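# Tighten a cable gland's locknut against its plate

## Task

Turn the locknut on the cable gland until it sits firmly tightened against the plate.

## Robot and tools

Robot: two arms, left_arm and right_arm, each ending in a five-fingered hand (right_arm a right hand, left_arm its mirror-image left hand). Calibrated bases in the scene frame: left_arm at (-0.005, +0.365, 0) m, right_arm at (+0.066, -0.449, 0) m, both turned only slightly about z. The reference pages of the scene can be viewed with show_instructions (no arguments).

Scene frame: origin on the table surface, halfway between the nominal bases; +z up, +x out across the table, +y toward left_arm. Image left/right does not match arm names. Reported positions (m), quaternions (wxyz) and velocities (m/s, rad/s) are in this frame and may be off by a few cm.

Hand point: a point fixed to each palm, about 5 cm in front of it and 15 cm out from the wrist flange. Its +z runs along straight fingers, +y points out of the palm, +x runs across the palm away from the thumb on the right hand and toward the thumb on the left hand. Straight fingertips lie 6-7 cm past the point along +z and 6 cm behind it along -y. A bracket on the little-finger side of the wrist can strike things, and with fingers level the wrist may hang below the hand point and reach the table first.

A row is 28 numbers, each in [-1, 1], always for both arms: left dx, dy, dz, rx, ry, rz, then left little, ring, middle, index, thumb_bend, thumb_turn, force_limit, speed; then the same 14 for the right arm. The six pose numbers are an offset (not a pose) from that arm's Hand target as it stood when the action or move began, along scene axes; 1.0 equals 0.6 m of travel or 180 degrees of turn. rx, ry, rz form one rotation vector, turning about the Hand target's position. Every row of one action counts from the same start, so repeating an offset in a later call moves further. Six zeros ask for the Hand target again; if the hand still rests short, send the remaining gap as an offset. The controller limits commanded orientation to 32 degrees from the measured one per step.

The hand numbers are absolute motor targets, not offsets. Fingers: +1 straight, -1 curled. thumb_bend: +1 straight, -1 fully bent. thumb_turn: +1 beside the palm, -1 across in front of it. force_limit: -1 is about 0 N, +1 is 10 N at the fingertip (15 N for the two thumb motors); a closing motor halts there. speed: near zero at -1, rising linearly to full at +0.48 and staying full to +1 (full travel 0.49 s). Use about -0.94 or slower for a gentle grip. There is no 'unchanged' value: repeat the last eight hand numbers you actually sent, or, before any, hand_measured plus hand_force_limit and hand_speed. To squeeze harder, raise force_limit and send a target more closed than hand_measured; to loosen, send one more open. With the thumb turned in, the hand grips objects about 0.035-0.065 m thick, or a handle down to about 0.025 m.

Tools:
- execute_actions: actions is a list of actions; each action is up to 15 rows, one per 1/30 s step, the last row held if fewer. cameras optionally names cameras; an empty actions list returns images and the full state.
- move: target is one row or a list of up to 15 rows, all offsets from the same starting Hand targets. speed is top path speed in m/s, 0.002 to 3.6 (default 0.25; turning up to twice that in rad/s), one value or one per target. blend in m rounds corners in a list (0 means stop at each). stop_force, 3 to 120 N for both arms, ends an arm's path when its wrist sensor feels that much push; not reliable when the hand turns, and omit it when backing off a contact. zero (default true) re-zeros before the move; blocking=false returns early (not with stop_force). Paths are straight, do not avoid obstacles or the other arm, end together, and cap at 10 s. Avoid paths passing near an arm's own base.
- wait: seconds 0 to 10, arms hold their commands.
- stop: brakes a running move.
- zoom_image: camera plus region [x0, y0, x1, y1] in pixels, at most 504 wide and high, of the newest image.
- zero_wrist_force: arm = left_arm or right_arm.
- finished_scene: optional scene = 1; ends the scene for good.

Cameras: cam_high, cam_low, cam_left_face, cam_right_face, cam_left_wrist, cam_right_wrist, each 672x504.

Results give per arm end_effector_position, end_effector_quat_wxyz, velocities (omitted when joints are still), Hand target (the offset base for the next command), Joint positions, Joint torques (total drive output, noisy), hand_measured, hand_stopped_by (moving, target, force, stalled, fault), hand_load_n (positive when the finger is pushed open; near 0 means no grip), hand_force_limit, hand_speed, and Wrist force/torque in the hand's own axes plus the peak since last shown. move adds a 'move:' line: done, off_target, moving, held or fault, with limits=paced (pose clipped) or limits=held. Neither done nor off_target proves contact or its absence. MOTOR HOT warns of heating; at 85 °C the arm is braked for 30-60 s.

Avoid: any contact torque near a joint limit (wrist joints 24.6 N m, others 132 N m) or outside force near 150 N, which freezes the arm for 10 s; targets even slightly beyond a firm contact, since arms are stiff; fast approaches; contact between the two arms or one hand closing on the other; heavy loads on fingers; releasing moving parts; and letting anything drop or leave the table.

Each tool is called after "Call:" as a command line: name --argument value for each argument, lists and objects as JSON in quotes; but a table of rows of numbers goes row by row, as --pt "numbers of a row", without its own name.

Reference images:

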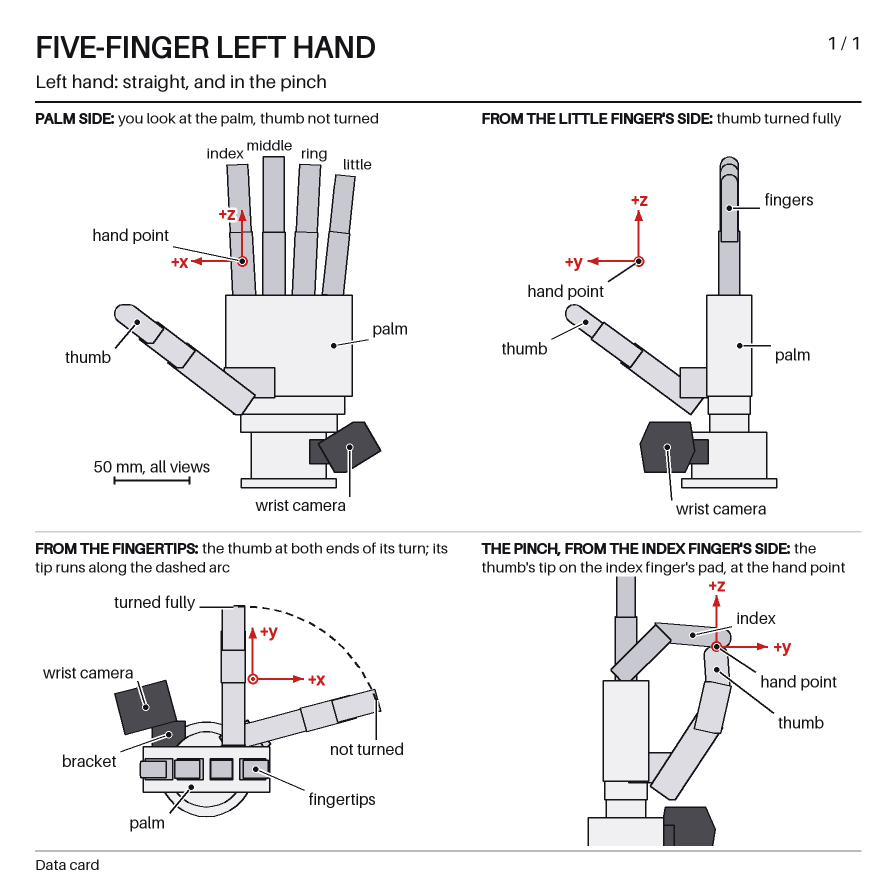

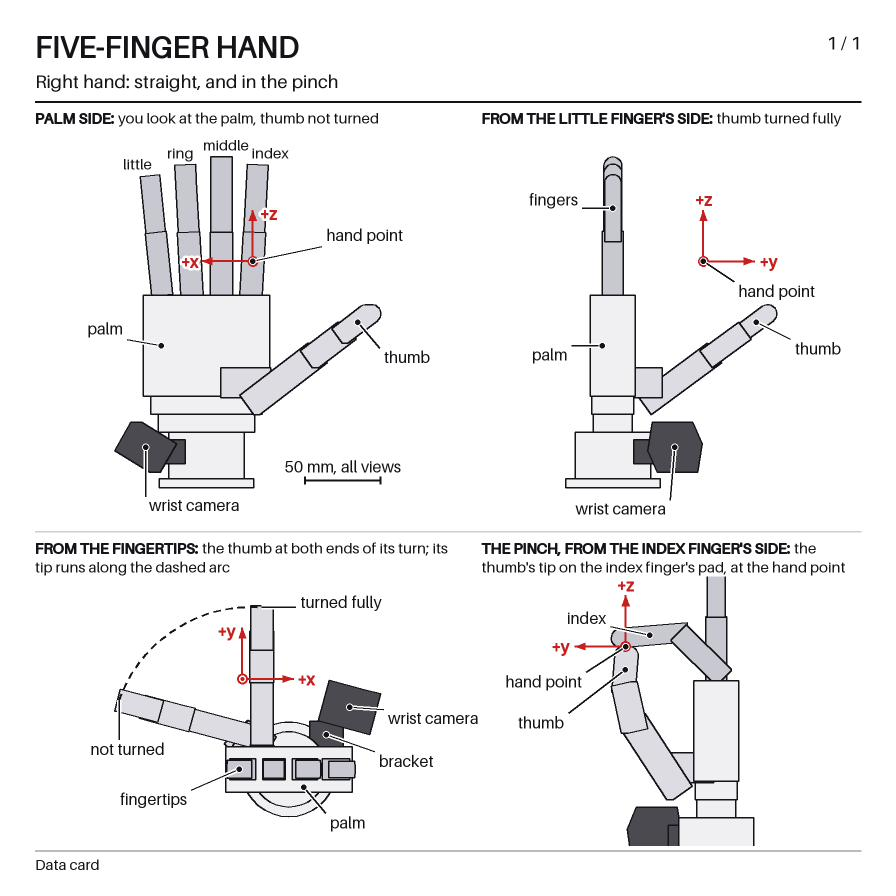

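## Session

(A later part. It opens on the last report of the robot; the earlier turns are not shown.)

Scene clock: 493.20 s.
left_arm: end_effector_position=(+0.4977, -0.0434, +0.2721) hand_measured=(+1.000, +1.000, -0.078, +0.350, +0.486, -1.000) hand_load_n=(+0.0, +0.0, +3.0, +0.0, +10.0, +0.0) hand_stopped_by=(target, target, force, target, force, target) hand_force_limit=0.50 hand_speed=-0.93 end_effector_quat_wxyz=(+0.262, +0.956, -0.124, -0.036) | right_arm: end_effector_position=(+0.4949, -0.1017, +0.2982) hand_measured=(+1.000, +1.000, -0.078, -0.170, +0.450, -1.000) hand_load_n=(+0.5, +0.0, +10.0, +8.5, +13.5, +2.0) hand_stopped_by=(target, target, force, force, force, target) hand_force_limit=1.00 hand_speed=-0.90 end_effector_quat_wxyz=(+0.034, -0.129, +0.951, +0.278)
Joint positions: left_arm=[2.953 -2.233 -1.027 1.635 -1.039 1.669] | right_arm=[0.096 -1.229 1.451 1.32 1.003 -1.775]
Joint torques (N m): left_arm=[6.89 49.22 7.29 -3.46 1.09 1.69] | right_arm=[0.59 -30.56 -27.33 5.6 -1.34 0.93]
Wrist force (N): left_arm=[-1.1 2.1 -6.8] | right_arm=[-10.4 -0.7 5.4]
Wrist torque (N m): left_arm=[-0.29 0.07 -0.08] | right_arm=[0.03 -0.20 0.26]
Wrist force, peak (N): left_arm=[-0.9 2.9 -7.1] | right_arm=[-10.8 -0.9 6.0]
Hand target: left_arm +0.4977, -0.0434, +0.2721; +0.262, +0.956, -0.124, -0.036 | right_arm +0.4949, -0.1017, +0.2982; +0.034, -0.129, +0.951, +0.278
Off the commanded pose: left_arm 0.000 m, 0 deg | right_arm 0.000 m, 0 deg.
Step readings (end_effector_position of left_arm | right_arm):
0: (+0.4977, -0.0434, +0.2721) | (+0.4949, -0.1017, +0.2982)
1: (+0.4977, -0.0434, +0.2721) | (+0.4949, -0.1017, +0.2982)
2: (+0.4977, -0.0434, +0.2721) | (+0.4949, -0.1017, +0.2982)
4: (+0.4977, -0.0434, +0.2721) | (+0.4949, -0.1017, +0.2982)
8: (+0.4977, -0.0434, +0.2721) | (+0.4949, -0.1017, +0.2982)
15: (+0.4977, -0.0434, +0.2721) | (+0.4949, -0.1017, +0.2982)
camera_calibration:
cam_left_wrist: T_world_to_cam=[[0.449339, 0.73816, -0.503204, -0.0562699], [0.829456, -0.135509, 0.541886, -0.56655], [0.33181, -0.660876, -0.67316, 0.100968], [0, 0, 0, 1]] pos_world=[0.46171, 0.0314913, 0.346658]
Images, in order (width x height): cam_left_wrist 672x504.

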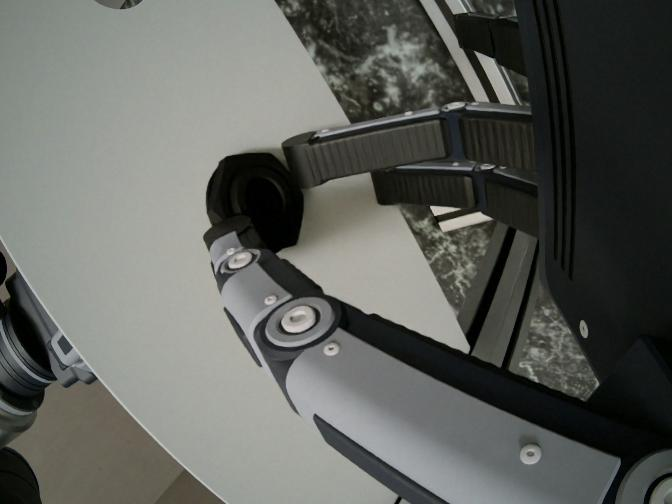

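Call:
move --pt "0.0013 0.0001 0.0056 0.0030 -0.0555 0 1 1 -0.2 0.35 0.41 -1 0.5 -0.93 0 0 0 0 0 0 1 1 -0.36 -0.36 0.19 -1 1.0 -0.9" --pt "0.0016 0.0002 0.0114 0.0060 -0.1109 0 1 1 -0.2 0.35 0.41 -1 0.5 -0.93 0 0 0 0 0 0 1 1 -0.36 -0.36 0.19 -1 1.0 -0.9" --pt "0.0009 0.0003 0.0171 0.0090 -0.1664 0 1 1 -0.2 0.35 0.41 -1 0.5 -0.93 0 0 0 0 0 0 1 1 -0.36 -0.36 0.19 -1 1.0 -0.9" --speed 0.08 --blend 0.001 --cameras '["cam_left_wrist"]'

Call:
zoom_image --camera "cam_left_wrist" --region '[180, 100, 400, 290]'

Scene clock: 497.27 s.
left_arm: end_effector_position=(+0.4983, -0.0433, +0.2824) hand_measured=(+1.000, +1.000, -0.076, +0.350, +0.484, -0.998) hand_load_n=(+0.0, +0.0, +3.5, +0.0, +2.0, +20.5) hand_stopped_by=(target, target, force, target, force, target) hand_force_limit=0.50 hand_speed=-0.93 end_effector_quat_wxyz=(+0.207, +0.937, -0.187, +0.210) | right_arm: end_effector_position=(+0.4949, -0.1017, +0.2982) hand_measured=(+1.000, +1.000, -0.078, -0.170, +0.450, -1.000) hand_load_n=(+0.0, +0.0, +10.0, +9.0, +13.5, +2.0) hand_stopped_by=(target, target, force, force, force, target) hand_force_limit=1.00 hand_speed=-0.90 end_effector_quat_wxyz=(+0.034, -0.129, +0.951, +0.278)
Joint positions: left_arm=[2.907 -1.971 -1.308 2.17 -1.174 1.649] | right_arm=[0.096 -1.229 1.451 1.32 1.003 -1.775]
Joint torques (N m): left_arm=[-24.1 34.29 -2.6 -0.84 0.01 1.77] | right_arm=[1.08 -28.45 -27.25 5.59 -0.93 0.97]
Wrist force (N): left_arm=[18.6 -21.5 -22.7] | right_arm=[-11.0 -0.6 5.7]
Wrist torque (N m): left_arm=[-1.56 -0.55 0.16] | right_arm=[0.01 -0.22 0.27]
Wrist force, peak (N): left_arm=[18.6 -21.5 -22.7] | right_arm=[-11.3 -0.4 6.3]
Hand target: left_arm +0.4982, -0.0433, +0.2824; +0.207, +0.937, -0.187, +0.210 | right_arm +0.4949, -0.1017, +0.2982; +0.034, -0.129, +0.951, +0.278
Off the commanded pose: left_arm 0.000 m, 0 deg | right_arm 0.000 m, 0 deg.
move: done
camera_calibration:
cam_left_wrist: T_world_to_cam=[[0.635238, 0.748184, -0.191552, -0.2317], [0.449216, -0.156188, 0.879665, -0.479399], [0.628233, -0.644845, -0.435313, -0.106401], [0, 0, 0, 1]] pos_world=[0.429383, 0.0298656, 0.33101]
Images, in order (width x height): cam_left_wrist 672x504.

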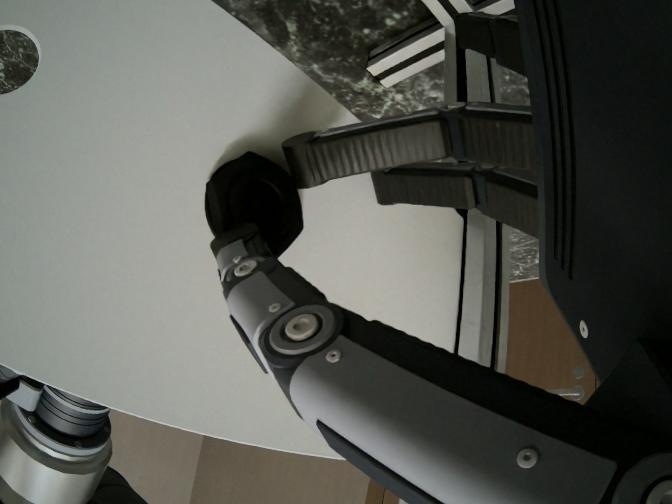

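Scaled by 2.291 from the camera's 672x504 image, which has a finer 960x720 frame.

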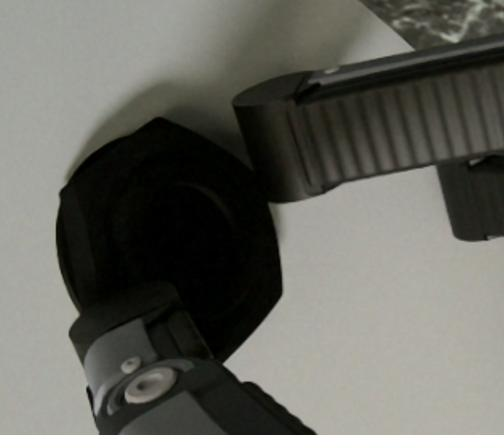

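Call:
move --pt "0.0002 0.0004 -0.0046 -0.0024 0.0444 0 1 1 -0.2 0.35 0.41 -1 0.5 -0.93 0 0 0 0 0 0 1 1 -0.36 -0.36 0.19 -1 1.0 -0.9" --pt "0.0005 0.0004 -0.0090 -0.0048 0.0888 0 1 1 -0.2 0.35 0.41 -1 0.5 -0.93 0 0 0 0 0 0 1 1 -0.36 -0.36 0.19 -1 1.0 -0.9" --speed 0.05

Call:
move --pt "0 0 0 0 0 0 1 1 0.0 0.35 0.60 -1 0.2 -0.5 0 0 0 0 0 0 1 1 -0.36 -0.36 0.19 -1 1.0 -0.9" --pt "0 0.0200 0 0 0 0 1 1 0.0 0.35 0.60 -1 0.2 -0.5 0 0 0 0 0 0 1 1 -0.36 -0.36 0.19 -1 1.0 -0.9" --speed 0.06 --cameras '["cam_left_wrist"]'

Call:
zoom_image --camera "cam_left_wrist" --region '[180, 100, 400, 290]'

Scene clock: 501.07 s.
left_arm: end_effector_position=(+0.4985, -0.0430, +0.2770) hand_measured=(+1.000, +1.000, -0.076, +0.350, +0.486, -1.000) hand_load_n=(+0.0, +0.0, +3.0, +0.0, +6.0, -4.0) hand_stopped_by=(target, target, force, target, force, target) hand_force_limit=0.50 hand_speed=-0.93 end_effector_quat_wxyz=(+0.238, +0.955, -0.155, +0.079) | right_arm: end_effector_position=(+0.4949, -0.1017, +0.2982) hand_measured=(+1.000, +1.000, -0.078, -0.170, +0.450, -1.000) hand_load_n=(+0.0, +0.0, +10.0, +9.0, +13.5, +2.0) hand_stopped_by=(target, target, force, force, force, target) hand_force_limit=1.00 hand_speed=-0.90 end_effector_quat_wxyz=(+0.034, -0.129, +0.951, +0.278)
Joint positions: left_arm=[2.934 -2.111 -1.147 1.878 -1.097 1.652] | right_arm=[0.096 -1.229 1.451 1.32 1.003 -1.775]
Joint torques (N m): left_arm=[5.45 32.83 27.74 -3.38 3.87 1.82] | right_arm=[1.78 -26.08 -26.37 5.45 -0.26 0.88]
Wrist force (N): left_arm=[-2.6 -5.7 -8.5] | right_arm=[-11.0 -0.3 5.8]
Wrist torque (N m): left_arm=[-0.57 -0.11 0.25] | right_arm=[0.04 -0.22 0.28]
Wrist force, peak (N): left_arm=[20.1 -22.4 -23.9] | right_arm=[-11.2 -0.5 6.8]
Hand target: left_arm +0.4985, -0.0430, +0.2770; +0.238, +0.955, -0.155, +0.079 | right_arm +0.4949, -0.1017, +0.2982; +0.034, -0.129, +0.951, +0.278
Off the commanded pose: left_arm 0.000 m, 0 deg | right_arm 0.000 m, 0 deg.
move: done

Scene clock: 502.40 s.
left_arm: end_effector_position=(+0.4986, -0.0311, +0.2770) hand_measured=(+1.000, +1.000, +0.000, +0.350, +0.596, -1.000) hand_load_n=(+0.0, +0.0, +0.0, +0.0, +0.0, +0.0) hand_stopped_by=(target, target, target, target, target, target) hand_force_limit=0.20 hand_speed=-0.50 end_effector_quat_wxyz=(+0.238, +0.955, -0.155, +0.079) | right_arm: end_effector_position=(+0.4949, -0.1017, +0.2982) hand_measured=(+1.000, +1.000, -0.078, -0.170, +0.450, -1.000) hand_load_n=(+0.0, +0.0, +10.0, +9.0, +13.5, +2.0) hand_stopped_by=(target, target, force, force, force, target) hand_force_limit=1.00 hand_speed=-0.90 end_effector_quat_wxyz=(+0.034, -0.129, +0.951, +0.278)
Joint positions: left_arm=[2.957 -2.098 -1.169 1.876 -1.093 1.678] | right_arm=[0.096 -1.229 1.451 1.32 1.003 -1.775]
Joint torques (N m): left_arm=[9.54 52.36 7.14 -4.42 3.32 1.89] | right_arm=[1.65 -26.75 -26.12 5.75 -0.02 0.73]
Wrist force (N): left_arm=[1.0 1.1 1.7] | right_arm=[-10.7 -0.3 5.8]
Wrist torque (N m): left_arm=[-0.14 0.01 0.05] | right_arm=[0.04 -0.26 0.30]
Wrist force, peak (N): left_arm=[-2.6 -6.0 -8.2] | right_arm=[-11.4 -0.4 6.2]
Hand target: left_arm +0.4985, -0.0310, +0.2770; +0.238, +0.955, -0.155, +0.079 | right_arm +0.4949, -0.1017, +0.2982; +0.034, -0.129, +0.951, +0.278
Off the commanded pose: left_arm 0.000 m, 0 deg | right_arm 0.000 m, 0 deg.
move: done
camera_calibration:
cam_left_wrist: T_world_to_cam=[[0.556377, 0.743907, -0.370199, -0.153344], [0.67439, -0.143994, 0.724198, -0.541662], [0.48543, -0.652586, -0.581798, 0.0104996], [0, 0, 0, 1]] pos_world=[0.445512, 0.0429292, 0.341612]
Images, in order (width x height): cam_left_wrist 672x504.

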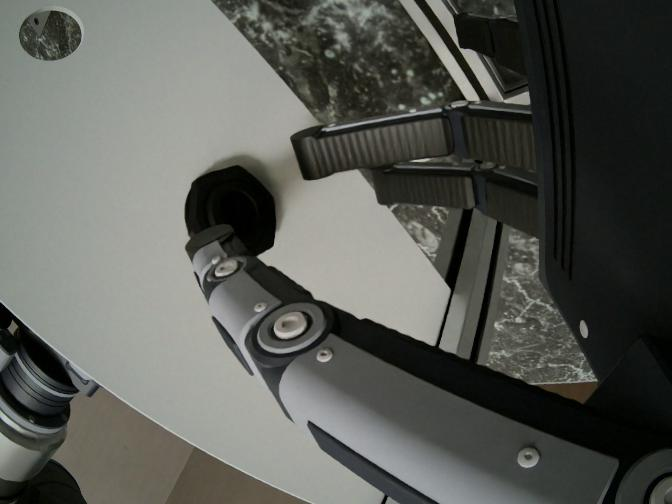

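Scaled by 2.291 from the camera's 672x504 image, which has a finer 960x720 frame.

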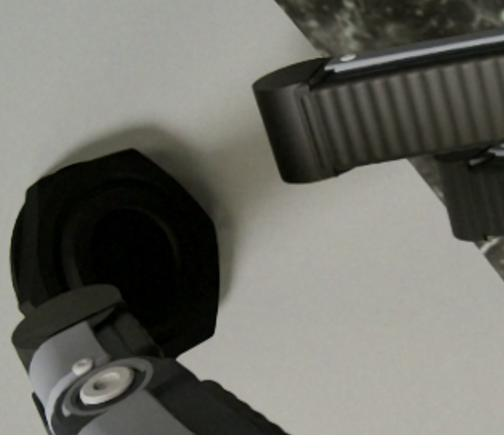

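Call:
move --pt "0 0 0 0 0 0 1 1 0.0 0.35 0.60 -1 0.2 -0.5 0 0 0 0 0 0 1 1 0.3 0.3 0.65 -1 0.2 -0.5" --pt "0 0 0 0 0 0 1 1 0.0 0.35 0.60 -1 0.2 -0.5 0 -0.0145 0 0 0 0 1 1 0.3 0.3 0.65 -1 0.2 -0.5" --speed 0.05 --cameras '["cam_left_wrist","cam_right_wrist"]'

Call:
zoom_image --camera "cam_left_wrist" --region '[180, 100, 400, 290]'

Call:
zoom_image --camera "cam_right_wrist" --region '[340, 120, 520, 290]'

Scene clock: 505.77 s.
left_arm: end_effector_position=(+0.4985, -0.0310, +0.2770) hand_measured=(+1.000, +1.000, +0.000, +0.350, +0.596, -1.000) hand_load_n=(+0.0, -0.5, +0.0, +0.0, +0.0, +0.0) hand_stopped_by=(target, target, target, target, target, target) hand_force_limit=0.20 hand_speed=-0.50 end_effector_quat_wxyz=(+0.238, +0.955, -0.155, +0.079) | right_arm: end_effector_position=(+0.4949, -0.1103, +0.2982) hand_measured=(+1.000, +1.000, +0.300, +0.300, +0.650, -1.000) hand_load_n=(+0.0, +0.0, +0.0, +0.0, +0.0, +0.0) hand_stopped_by=(target, target, target, target, target, target) hand_force_limit=0.20 hand_speed=-0.50 end_effector_quat_wxyz=(+0.034, -0.129, +0.951, +0.278)
Joint positions: left_arm=[2.957 -2.098 -1.169 1.876 -1.093 1.678] | right_arm=[0.076 -1.235 1.464 1.327 1.003 -1.799]
Joint torques (N m): left_arm=[9.44 52.99 8.24 -4.08 3.17 2.01] | right_arm=[-5.1 -41.79 -4.42 4.77 -3 -2.22]
Wrist force (N): left_arm=[0.9 1.0 1.5] | right_arm=[0.9 -0.2 0.5]
Wrist torque (N m): left_arm=[-0.14 0.01 0.04] | right_arm=[-0.09 -0.12 0.19]
Wrist force, peak (N): left_arm=[1.2 1.2 1.9] | right_arm=[-11.3 -0.3 6.6]
Hand target: left_arm +0.4985, -0.0310, +0.2770; +0.238, +0.955, -0.155, +0.079 | right_arm +0.4949, -0.1104, +0.2982; +0.034, -0.129, +0.951, +0.278
Off the commanded pose: left_arm 0.000 m, 0 deg | right_arm 0.000 m, 0 deg.
move: done
camera_calibration:
cam_left_wrist: T_world_to_cam=[[0.556377, 0.743907, -0.370199, -0.153344], [0.67439, -0.143994, 0.724198, -0.541662], [0.48543, -0.652586, -0.581798, 0.0104996], [0, 0, 0, 1]] pos_world=[0.445512, 0.0429292, 0.341612]
cam_right_wrist: T_world_to_cam=[[-0.508516, 0.747776, 0.426898, 0.21073], [0.710115, 0.0838072, 0.69908, -0.552374], [0.486978, 0.658641, -0.573624, 0.111517], [0, 0, 0, 1]] pos_world=[0.445103, -0.184735, 0.360163]
Images, in order (width x height): cam_left_wrist 672x504, cam_right_wrist 672x504.

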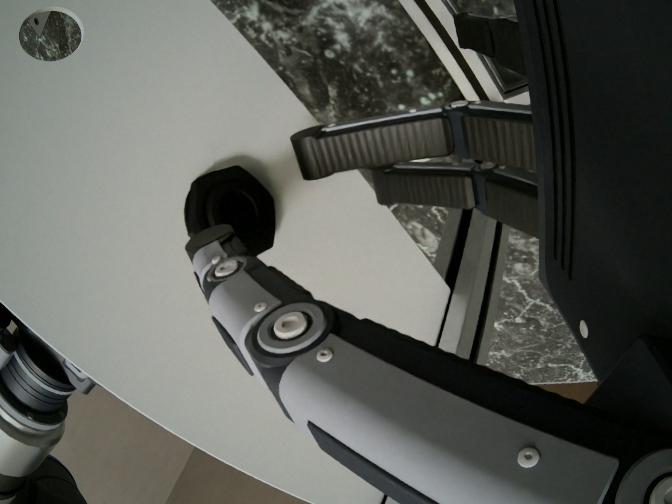

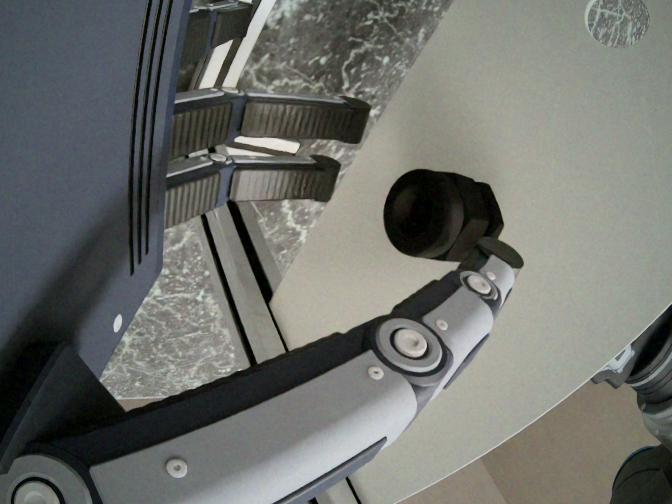

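Scaled by 2.291 from the camera's 672x504 image, which has a finer 960x720 frame.

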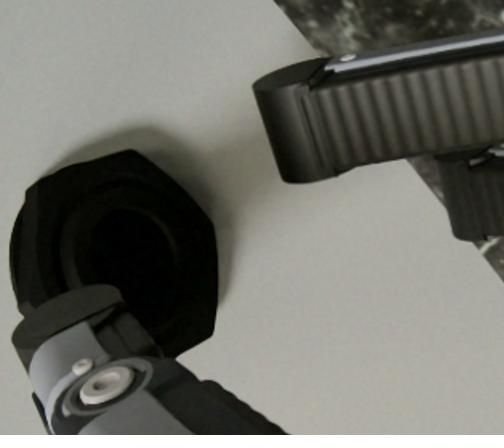

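Scaled by 2.800 from the camera's 672x504 image, which has a finer 960x720 frame.

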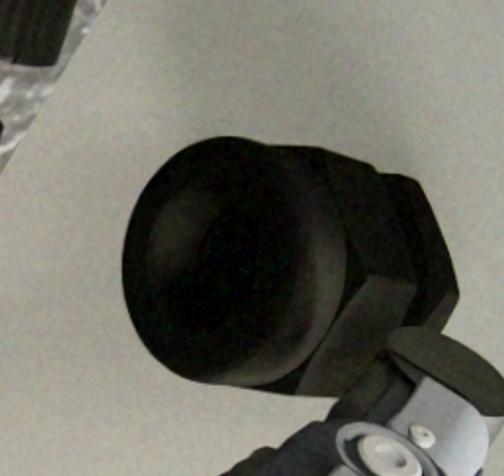

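Call:
move --target '[0,0.12,0,0,0,0, 1,1,0.0,0.35,0.60,-1,0.2,-0.5, 0,-0.12,0,0,0,0, 1,1,0.3,0.3,0.65,-1,0.2,-0.5]' --speed 0.25 --cameras '["cam_left_wrist","cam_right_wrist","cam_high"]'

Call:
zoom_image --camera "cam_high" --region '[280, 200, 350, 270]'

Call:
zoom_image --camera "cam_left_wrist" --region '[100, 120, 320, 320]'

Scene clock: 507.03 s.
left_arm: end_effector_position=(+0.4986, +0.0409, +0.2770) hand_measured=(+1.000, +1.000, +0.000, +0.350, +0.596, -1.000) hand_load_n=(+0.0, +0.0, +0.0, +0.0, +0.0, +0.0) hand_stopped_by=(target, target, target, target, target, target) hand_force_limit=0.20 hand_speed=-0.50 end_effector_quat_wxyz=(+0.238, +0.955, -0.155, +0.079) | right_arm: end_effector_position=(+0.4949, -0.1823, +0.2982) hand_measured=(+1.000, +1.000, +0.300, +0.300, +0.650, -1.000) hand_load_n=(+0.0, +0.0, +0.0, +0.0, +0.0, +0.0) hand_stopped_by=(target, target, target, target, target, target) hand_force_limit=0.20 hand_speed=-0.50 end_effector_quat_wxyz=(+0.034, -0.129, +0.951, +0.278)
Joint positions: left_arm=[3.103 -2.038 -1.28 1.85 -1.073 1.841] | right_arm=[-0.099 -1.275 1.546 1.395 1.01 -2.006]
Joint torques (N m): left_arm=[9.73 49.58 6.33 -4.41 3.16 1.73] | right_arm=[-6.05 -42.45 -3.37 4.71 0.82 -2.2]
Wrist force (N): left_arm=[1.1 1.2 1.2] | right_arm=[0.8 -0.1 0.1]
Wrist torque (N m): left_arm=[-0.09 -0.01 0.02] | right_arm=[-0.10 -0.11 0.19]
Wrist force, peak (N): left_arm=[1.1 2.1 1.9] | right_arm=[1.3 -0.8 -0.7]
Hand target: left_arm +0.4985, +0.0410, +0.2770; +0.238, +0.955, -0.155, +0.079 | right_arm +0.4949, -0.1824, +0.2982; +0.034, -0.129, +0.951, +0.278
Off the commanded pose: left_arm 0.000 m, 0 deg | right_arm 0.000 m, 0 deg.
move: done
camera_calibration:
cam_left_wrist: T_world_to_cam=[[0.556377, 0.743907, -0.370199, -0.206905], [0.67439, -0.143994, 0.724198, -0.531294], [0.48543, -0.652586, -0.581798, 0.0574858], [0, 0, 0, 1]] pos_world=[0.445512, 0.114929, 0.341612]
cam_right_wrist: T_world_to_cam=[[-0.508516, 0.747776, 0.426898, 0.264644], [0.710115, 0.0838072, 0.69908, -0.546332], [0.486978, 0.658641, -0.573624, 0.159005], [0, 0, 0, 1]] pos_world=[0.445103, -0.256835, 0.360163]
Images, in order (width x height): cam_high 672x504, cam_left_wrist 672x504, cam_right_wrist 672x504.

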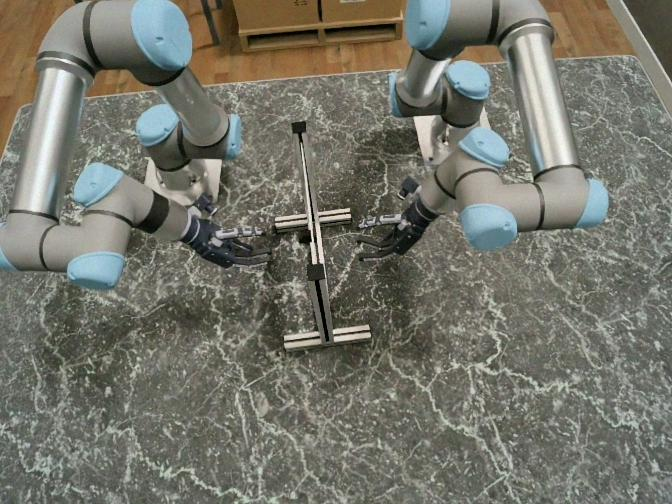

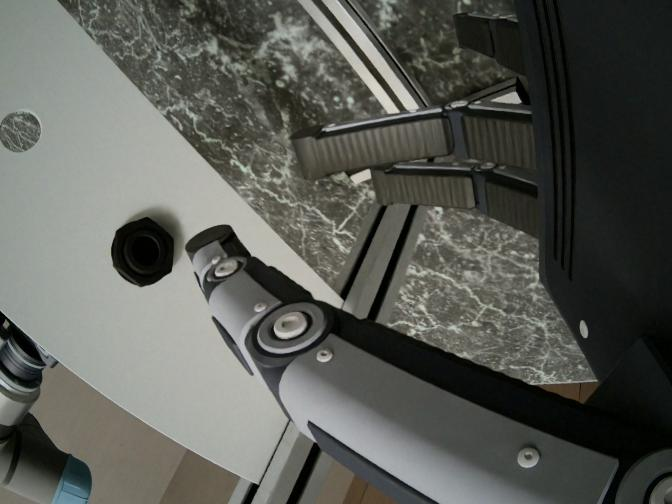

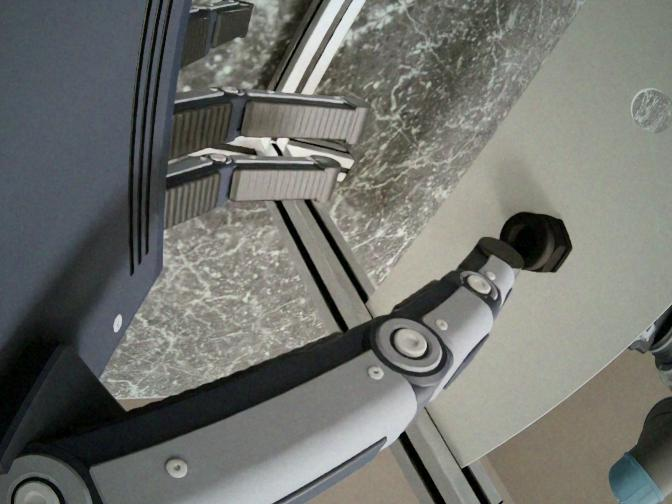

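Scaled by 7.200 from the camera's 672x504 image, which has a finer 960x720 frame.

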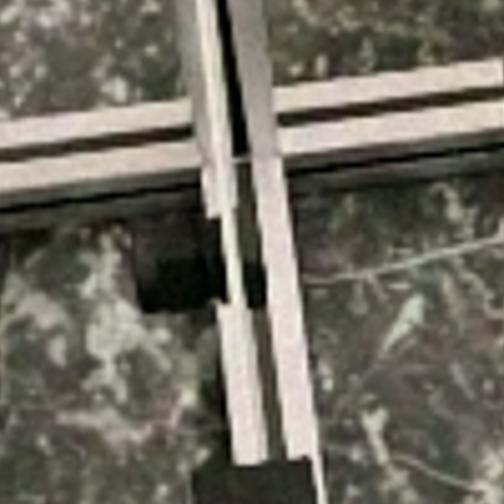

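Scaled by 2.291 from the camera's 672x504 image, which has a finer 960x720 frame.

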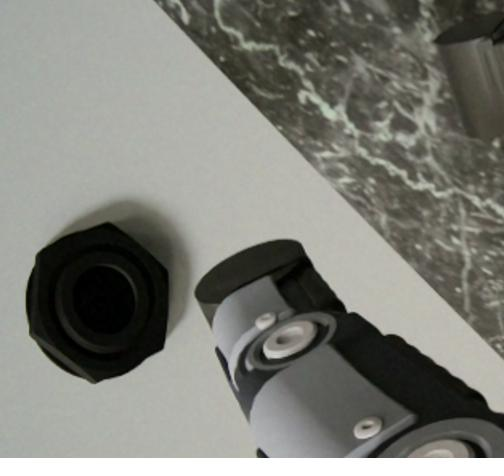

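Call:
move --pt "-0.0013 -0.1150 -0.0082 -0.0041 0.0749 0 1 1 0.0 0.35 0.57 -1 0.2 -0.5 0 0 0 0 0 0 1 1 0.3 0.3 0.65 -1 0.2 -0.5" --pt "-0.0013 -0.1318 -0.0082 -0.0041 0.0749 0 1 1 0.0 0.35 0.57 -1 0.2 -0.5 0 0 0 0 0 0 1 1 0.3 0.3 0.65 -1 0.2 -0.5" --speed '[0.2,0.05]' --cameras '["cam_left_wrist"]'

Call:
zoom_image --camera "cam_left_wrist" --region '[180, 100, 400, 290]'

Scene clock: 510.40 s.
left_arm: end_effector_position=(+0.4978, -0.0380, +0.2721) hand_measured=(+1.000, +1.000, +0.000, +0.350, +0.570, -1.000) hand_load_n=(+0.0, +0.0, +0.0, +0.0, +0.0, +0.0) hand_stopped_by=(target, target, target, target, target, target) hand_force_limit=0.20 hand_speed=-0.50 end_effector_quat_wxyz=(+0.261, +0.957, -0.126, -0.032) | right_arm: end_effector_position=(+0.4949, -0.1824, +0.2982) hand_measured=(+1.000, +1.000, +0.300, +0.300, +0.650, -1.000) hand_load_n=(+0.0, +0.0, +0.0, +0.0, +0.0, +0.0) hand_stopped_by=(target, target, target, target, target, target) hand_force_limit=0.20 hand_speed=-0.50 end_effector_quat_wxyz=(+0.034, -0.129, +0.951, +0.278)
Joint positions: left_arm=[2.962 -2.223 -1.043 1.643 -1.041 1.68] | right_arm=[-0.099 -1.275 1.546 1.395 1.01 -2.006]
Joint torques (N m): left_arm=[-8.34 39.64 26.83 -0.27 3.23 -2.18] | right_arm=[-5.1 -40.28 -4.64 4.9 0.74 -1.84]
Wrist force (N): left_arm=[-0.1 1.6 1.2] | right_arm=[0.5 -0.2 -0.2]
Wrist torque (N m): left_arm=[-0.07 0.06 -0.01] | right_arm=[-0.09 -0.06 0.17]
Wrist force, peak (N): left_arm=[0.4 1.9 1.8] | right_arm=[1.2 -0.3 0.3]
Hand target: left_arm +0.4978, -0.0381, +0.2721; +0.261, +0.957, -0.126, -0.032 | right_arm +0.4949, -0.1824, +0.2982; +0.034, -0.129, +0.951, +0.278
Off the commanded pose: left_arm 0.000 m, 0 deg | right_arm 0.000 m, 0 deg.
move: done
camera_calibration:
cam_left_wrist: T_world_to_cam=[[0.453651, 0.738294, -0.499122, -0.0635523], [0.824816, -0.135759, 0.54886, -0.565451], [0.33746, -0.660675, -0.670545, 0.101014], [0, 0, 0, 1]] pos_world=[0.461136, 0.0368922, 0.346368]
Images, in order (width x height): cam_left_wrist 672x504.

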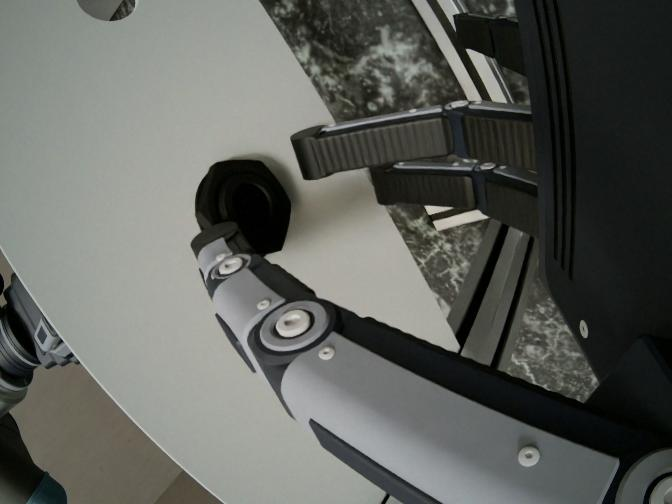

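Scaled by 2.291 from the camera's 672x504 image, which has a finer 960x720 frame.

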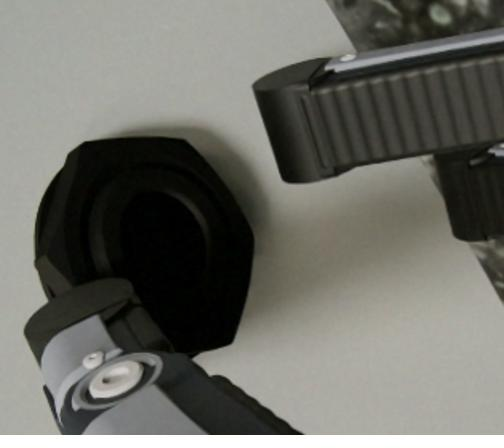

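Call:
move --target '[0,-0.0130,0,0.0009,-0.0166,0, 1,1,0.0,0.35,0.57,-1,0.2,-0.2, 0,0,0,0,0,0, 1,1,0.3,0.3,0.65,-1,0.2,-0.5]' --speed 0.02 --stop_force 4

Call:
execute_actions --actions '[[[0,0,0,0,0,0, 1,1,-0.2,0.35,0.55,-1,-0.6,-0.93, 0,0,0,0,0,0, 1,1,0.3,0.3,0.65,-1,0.2,-0.5]],[[0,0,0,0,0,0, 1,1,-0.2,0.35,0.42,-1,-0.6,-0.94, 0,0,0,0,0,0, 1,1,0.3,0.3,0.65,-1,0.2,-0.5]]]'

Call:
move --target '[0,-0.0060,0,0,0,0, 1,1,-0.2,0.35,0.42,-1,-0.6,-0.94, 0,0,0,0,0,0, 1,1,0.3,0.3,0.65,-1,0.2,-0.5]' --speed 0.01 --stop_force 5

Call:
execute_actions --actions '[[[0,0,0,0,0,0, 1,1,-0.2,0.35,0.41,-1,0.4,-0.93, 0,0,0,0,0,0, 1,1,0.3,0.3,0.65,-1,0.2,-0.5]]]' --cameras '["cam_left_wrist","cam_right_wrist"]'

Call:
zoom_image --camera "cam_left_wrist" --region '[180, 100, 400, 290]'

Call:
zoom_image --camera "cam_right_wrist" --region '[480, 190, 600, 290]'

Scene clock: 512.93 s.
left_arm: end_effector_position=(+0.4978, -0.0431, +0.2721) hand_measured=(+1.000, +1.000, +0.000, +0.350, +0.570, -1.000) hand_load_n=(+0.0, +0.0, +0.0, +0.0, -0.5, +0.5) hand_stopped_by=(target, target, target, target, target, target) hand_force_limit=0.20 hand_speed=-0.20 end_effector_quat_wxyz=(+0.258, +0.957, -0.130, -0.016) | right_arm: end_effector_position=(+0.4949, -0.1824, +0.2982) hand_measured=(+1.000, +1.000, +0.300, +0.300, +0.650, -1.000) hand_load_n=(+0.0, +0.0, +0.0, +0.0, +0.0, +0.0) hand_stopped_by=(target, target, target, target, target, target) hand_force_limit=0.20 hand_speed=-0.50 end_effector_quat_wxyz=(+0.034, -0.129, +0.951, +0.278)
Joint positions: left_arm=[2.951 -2.212 -1.049 1.678 -1.048 1.666] | right_arm=[-0.099 -1.275 1.546 1.395 1.01 -2.006]
Joint torques (N m): left_arm=[7.75 38.42 27.54 -4.49 3.49 2.01] | right_arm=[-6.33 -40.4 -5.39 4.87 0.4 -1.95]
Wrist force (N): left_arm=[-0.2 -1.8 -1.0] | right_arm=[0.6 -0.1 -0.2]
Wrist torque (N m): left_arm=[-0.32 0.08 0.00] | right_arm=[-0.07 -0.06 0.18]
Wrist force, peak (N): left_arm=[-0.1 -3.4 -3.0] | right_arm=[0.9 -0.5 0.2]
Hand target: left_arm +0.4978, -0.0431, +0.2721; +0.258, +0.957, -0.130, -0.016 (not the last commanded pose) | right_arm +0.4949, -0.1824, +0.2982; +0.034, -0.129, +0.951, +0.278
Off the commanded pose: left_arm 0.003 m, 1 deg | right_arm 0.000 m, 0 deg.
move: contact (left_arm)

Scene clock: 514.13 s.
left_arm: end_effector_position=(+0.4978, -0.0431, +0.2721) hand_measured=(+1.000, +1.000, -0.094, +0.350, +0.542, -1.000) hand_load_n=(+0.0, +0.0, +2.5, +0.0, +3.0, -0.5) hand_stopped_by=(target, target, force, target, force, target) hand_force_limit=-0.60 hand_speed=-0.94 end_effector_quat_wxyz=(+0.258, +0.957, -0.130, -0.016) | right_arm: end_effector_position=(+0.4949, -0.1824, +0.2982) hand_measured=(+1.000, +1.000, +0.300, +0.300, +0.650, -1.000) hand_load_n=(+0.0, +0.0, +0.5, +0.5, +0.0, +0.0) hand_stopped_by=(target, target, target, target, target, target) hand_force_limit=0.20 hand_speed=-0.50 end_effector_quat_wxyz=(+0.034, -0.129, +0.951, +0.278)
Joint positions: left_arm=[2.951 -2.212 -1.049 1.678 -1.048 1.666] | right_arm=[-0.099 -1.275 1.546 1.395 1.01 -2.006]
Joint torques (N m): left_arm=[8.11 44.54 25.52 -3.61 1.11 1.32] | right_arm=[-4.38 -39.54 -3.84 4.88 0.4 -2.12]
Wrist force (N): left_arm=[-0.4 0.2 0.9] | right_arm=[0.5 -0.3 -0.4]
Wrist torque (N m): left_arm=[-0.13 0.03 0.02] | right_arm=[-0.09 -0.06 0.17]
Wrist force, peak (N): left_arm=[-0.7 -1.2 2.4] | right_arm=[0.9 -0.4 -0.2]
Hand target: left_arm +0.4978, -0.0431, +0.2721; +0.258, +0.957, -0.130, -0.016 | right_arm +0.4949, -0.1824, +0.2982; +0.034, -0.129, +0.951, +0.278
Off the commanded pose: left_arm 0.000 m, 0 deg | right_arm 0.000 m, 0 deg.
Step readings (end_effector_position of left_arm | right_arm):
0: (+0.4978, -0.0431, +0.2721) | (+0.4949, -0.1824, +0.2982)
1: (+0.4978, -0.0431, +0.2721) | (+0.4949, -0.1824, +0.2982)
2: (+0.4978, -0.0431, +0.2721) | (+0.4949, -0.1824, +0.2982)
4: (+0.4978, -0.0431, +0.2721) | (+0.4949, -0.1824, +0.2982)
8: (+0.4978, -0.0431, +0.2721) | (+0.4949, -0.1824, +0.2982)
15: (+0.4978, -0.0431, +0.2721) | (+0.4949, -0.1824, +0.2982)
16: (+0.4978, -0.0431, +0.2721) | (+0.4949, -0.1824, +0.2982)
17: (+0.4978, -0.0431, +0.2721) | (+0.4949, -0.1824, +0.2982)
19: (+0.4978, -0.0431, +0.2721) | (+0.4949, -0.1824, +0.2982)
23: (+0.4978, -0.0431, +0.2721) | (+0.4949, -0.1824, +0.2982)
30: (+0.4978, -0.0431, +0.2721) | (+0.4949, -0.1824, +0.2982)

Scene clock: 515.30 s.
left_arm: end_effector_position=(+0.4978, -0.0434, +0.2721) hand_measured=(+1.000, +1.000, -0.094, +0.350, +0.542, -1.000) hand_load_n=(+0.0, +0.0, +3.5, +0.0, +3.0, -1.0) hand_stopped_by=(target, target, force, target, force, target) hand_force_limit=-0.60 hand_speed=-0.94 end_effector_quat_wxyz=(+0.258, +0.957, -0.130, -0.016) | right_arm: end_effector_position=(+0.4949, -0.1824, +0.2982) hand_measured=(+1.000, +1.000, +0.300, +0.300, +0.650, -1.000) hand_load_n=(+0.0, +0.0, +0.0, +0.0, +0.0, +0.0) hand_stopped_by=(target, target, target, target, target, target) hand_force_limit=0.20 hand_speed=-0.50 end_effector_quat_wxyz=(+0.034, -0.129, +0.951, +0.278)
Joint positions: left_arm=[2.95 -2.212 -1.048 1.678 -1.048 1.665] | right_arm=[-0.099 -1.275 1.546 1.395 1.01 -2.006]
Joint torques (N m): left_arm=[8.15 56.2 8.93 -2.73 0.7 1.87] | right_arm=[-6.05 -39.63 -3.07 4.97 0.24 -1.8]
Wrist force (N): left_arm=[-1.7 -2.4 -0.7] | right_arm=[0.8 0.1 0.1]
Wrist torque (N m): left_arm=[-0.23 0.09 0.05] | right_arm=[-0.06 -0.10 0.19]
Wrist force, peak (N): left_arm=[-2.0 -7.4 -2.8] | right_arm=[1.0 0.0 -0.1]
Hand target: left_arm +0.4978, -0.0434, +0.2721; +0.258, +0.957, -0.130, -0.016 (not the last commanded pose) | right_arm +0.4949, -0.1824, +0.2982; +0.034, -0.129, +0.951, +0.278
Off the commanded pose: left_arm 0.003 m, 0 deg | right_arm 0.000 m, 0 deg.
move: contact (left_arm)

Scene clock: 516.00 s.
left_arm: end_effector_position=(+0.4978, -0.0434, +0.2721) hand_measured=(+1.000, +1.000, -0.094, +0.350, +0.516, -1.000) hand_load_n=(+0.0, +0.0, +4.0, +0.5, +10.0, +0.0) hand_stopped_by=(target, target, force, target, force, target) hand_force_limit=0.40 hand_speed=-0.93 end_effector_quat_wxyz=(+0.258, +0.957, -0.130, -0.016) | right_arm: end_effector_position=(+0.4949, -0.1824, +0.2982) hand_measured=(+1.000, +1.000, +0.300, +0.300, +0.650, -1.000) hand_load_n=(+0.0, +0.0, +0.0, +0.0, +0.0, +0.0) hand_stopped_by=(target, target, target, target, target, target) hand_force_limit=0.20 hand_speed=-0.50 end_effector_quat_wxyz=(+0.034, -0.129, +0.951, +0.278)
Joint positions: left_arm=[2.95 -2.212 -1.048 1.678 -1.048 1.665] | right_arm=[-0.099 -1.275 1.546 1.395 1.01 -2.006]
Joint torques (N m): left_arm=[8 49.23 7.72 -2.6 0.7 1.69] | right_arm=[-6.13 -40 -3.51 4.78 0.43 -1.96]
Wrist force (N): left_arm=[-1.3 1.1 -4.6] | right_arm=[0.7 0.0 0.3]
Wrist torque (N m): left_arm=[-0.22 0.02 -0.01] | right_arm=[-0.09 -0.09 0.19]
Wrist force, peak (N): left_arm=[-1.2 2.1 -5.2] | right_arm=[0.9 -0.2 -0.4]
Hand target: left_arm +0.4978, -0.0434, +0.2721; +0.258, +0.957, -0.130, -0.016 | right_arm +0.4949, -0.1824, +0.2982; +0.034, -0.129, +0.951, +0.278
Off the commanded pose: left_arm 0.000 m, 0 deg | right_arm 0.000 m, 0 deg.
Step readings (end_effector_position of left_arm | right_arm):
0: (+0.4978, -0.0434, +0.2721) | (+0.4949, -0.1824, +0.2982)
1: (+0.4978, -0.0434, +0.2721) | (+0.4949, -0.1824, +0.2982)
2: (+0.4978, -0.0434, +0.2721) | (+0.4949, -0.1824, +0.2982)
4: (+0.4978, -0.0434, +0.2721) | (+0.4949, -0.1824, +0.2982)
8: (+0.4978, -0.0434, +0.2721) | (+0.4949, -0.1824, +0.2982)
15: (+0.4978, -0.0434, +0.2721) | (+0.4949, -0.1824, +0.2982)
camera_calibration:
cam_left_wrist: T_world_to_cam=[[0.470285, 0.739155, -0.482163, -0.0724992], [0.805762, -0.13678, 0.576229, -0.564257], [0.359973, -0.6595, -0.659908, 0.0833786], [0, 0, 0, 1]] pos_world=[0.458738, 0.0313976, 0.345207]
cam_right_wrist: T_world_to_cam=[[-0.508516, 0.747776, 0.426898, 0.264644], [0.710115, 0.0838072, 0.69908, -0.546332], [0.486978, 0.658641, -0.573624, 0.159005], [0, 0, 0, 1]] pos_world=[0.445103, -0.256835, 0.360163]
Images, in order (width x height): cam_left_wrist 672x504, cam_right_wrist 672x504.

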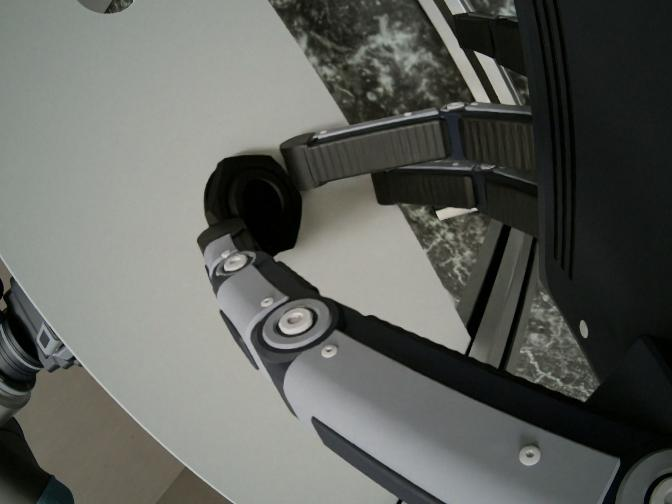

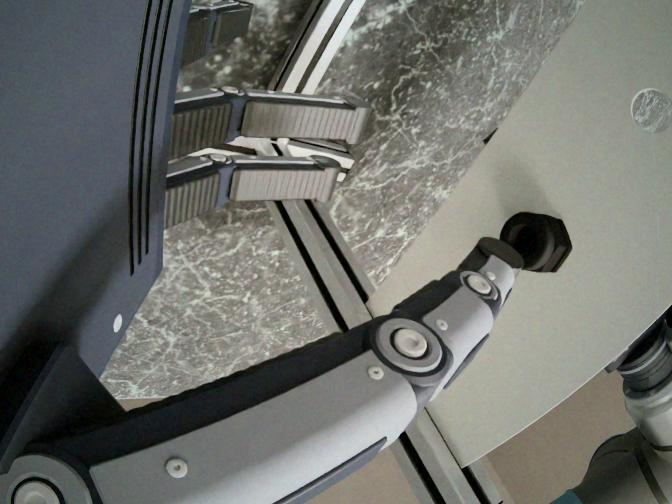

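Scaled by 2.291 from the camera's 672x504 image, which has a finer 960x720 frame.

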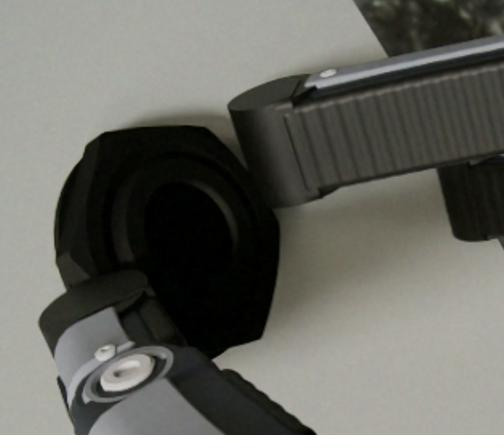

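Scaled by 4.200 from the camera's 672x504 image, which has a finer 960x720 frame.

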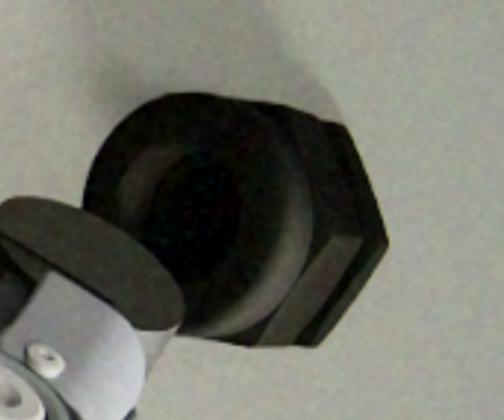

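Call:
move --pt "0.0013 0.0001 0.0056 0.0030 -0.0555 0 1 1 -0.2 0.35 0.41 -1 0.4 -0.93 0 0 0 0 0 0 1 1 0.3 0.3 0.65 -1 0.2 -0.5" --pt "0.0016 0.0003 0.0114 0.0060 -0.1109 0 1 1 -0.2 0.35 0.41 -1 0.4 -0.93 0 0 0 0 0 0 1 1 0.3 0.3 0.65 -1 0.2 -0.5" --speed 0.08 --blend 0.001 --cameras '["cam_left_wrist","cam_right_wrist"]'

Call:
zoom_image --camera "cam_left_wrist" --region '[180, 100, 400, 290]'

Call:
zoom_image --camera "cam_right_wrist" --region '[480, 190, 600, 290]'

Scene clock: 518.90 s.
left_arm: end_effector_position=(+0.4988, -0.0432, +0.2789) hand_measured=(+1.000, +1.000, -0.094, +0.350, +0.516, -1.000) hand_load_n=(+0.0, +0.0, +4.5, +0.0, +7.0, +11.5) hand_stopped_by=(target, target, force, target, force, target) hand_force_limit=0.40 hand_speed=-0.93 end_effector_quat_wxyz=(+0.223, +0.948, -0.173, +0.149) | right_arm: end_effector_position=(+0.4949, -0.1824, +0.2982) hand_measured=(+1.000, +1.000, +0.300, +0.300, +0.650, -1.000) hand_load_n=(+0.0, +0.0, +0.0, +0.0, +0.0, +0.0) hand_stopped_by=(target, target, target, target, target, target) hand_force_limit=0.20 hand_speed=-0.50 end_effector_quat_wxyz=(+0.034, -0.129, +0.951, +0.278)
Joint positions: left_arm=[2.92 -2.038 -1.23 2.032 -1.137 1.648] | right_arm=[-0.099 -1.275 1.546 1.395 1.01 -2.006]
Joint torques (N m): left_arm=[-17.84 42.24 4.85 2.77 -0.29 -1.73] | right_arm=[-5.33 -38.45 -5.47 4.92 -0.13 -2.09]
Wrist force (N): left_arm=[-0.8 -14.3 -17.6] | right_arm=[0.5 -0.2 0.0]
Wrist torque (N m): left_arm=[-1.17 -0.56 0.36] | right_arm=[-0.10 -0.06 0.17]
Wrist force, peak (N): left_arm=[-0.6 -14.5 -17.6] | right_arm=[1.1 -0.5 0.2]
Hand target: left_arm +0.4988, -0.0432, +0.2789; +0.223, +0.948, -0.173, +0.149 | right_arm +0.4949, -0.1824, +0.2982; +0.034, -0.129, +0.951, +0.278
Off the commanded pose: left_arm 0.000 m, 0 deg | right_arm 0.000 m, 0 deg.
move: done
camera_calibration:
cam_left_wrist: T_world_to_cam=[[0.604169, 0.746403, -0.279038, -0.192931], [0.561265, -0.15003, 0.813924, -0.513892], [0.565652, -0.648362, -0.509573, -0.056383], [0, 0, 0, 1]] pos_world=[0.436886, 0.0303489, 0.335703]
cam_right_wrist: T_world_to_cam=[[-0.508516, 0.747776, 0.426898, 0.264644], [0.710115, 0.0838072, 0.69908, -0.546332], [0.486978, 0.658641, -0.573624, 0.159005], [0, 0, 0, 1]] pos_world=[0.445103, -0.256835, 0.360163]
Images, in order (width x height): cam_left_wrist 672x504, cam_right_wrist 672x504.

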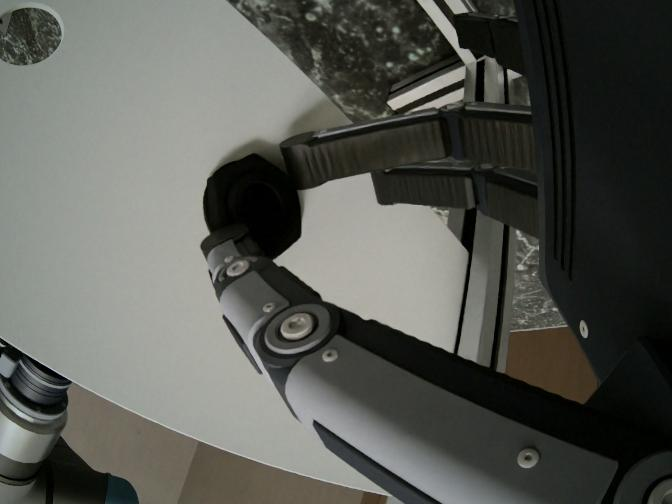

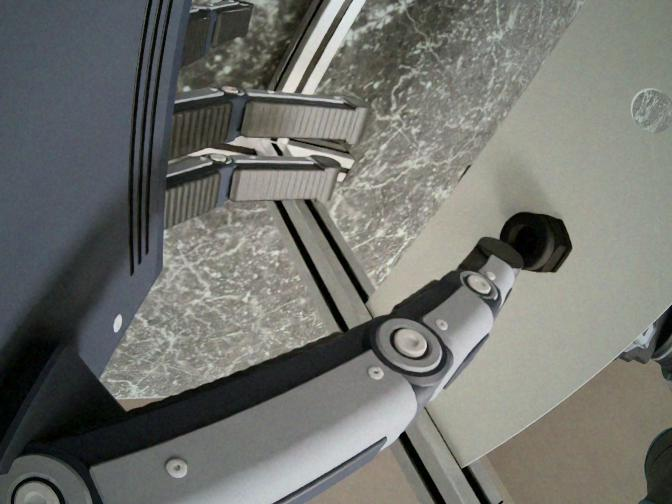

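Scaled by 2.291 from the camera's 672x504 image, which has a finer 960x720 frame.

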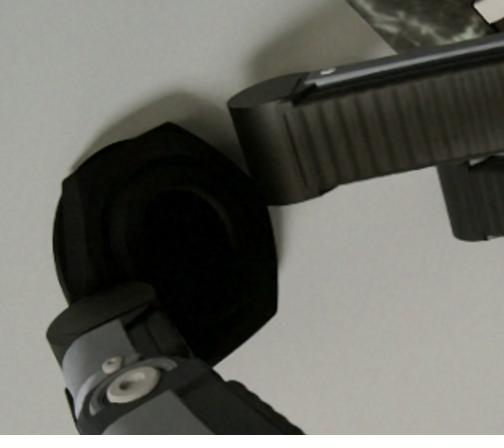

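Scaled by 4.200 from the camera's 672x504 image, which has a finer 960x720 frame.

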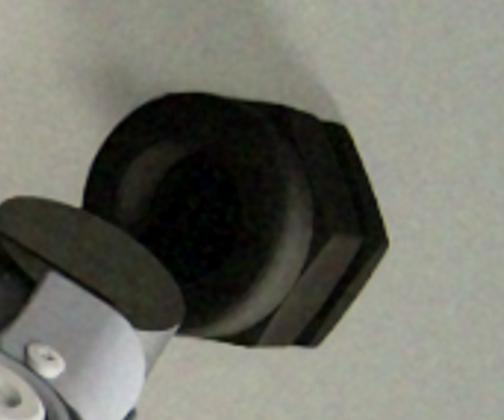

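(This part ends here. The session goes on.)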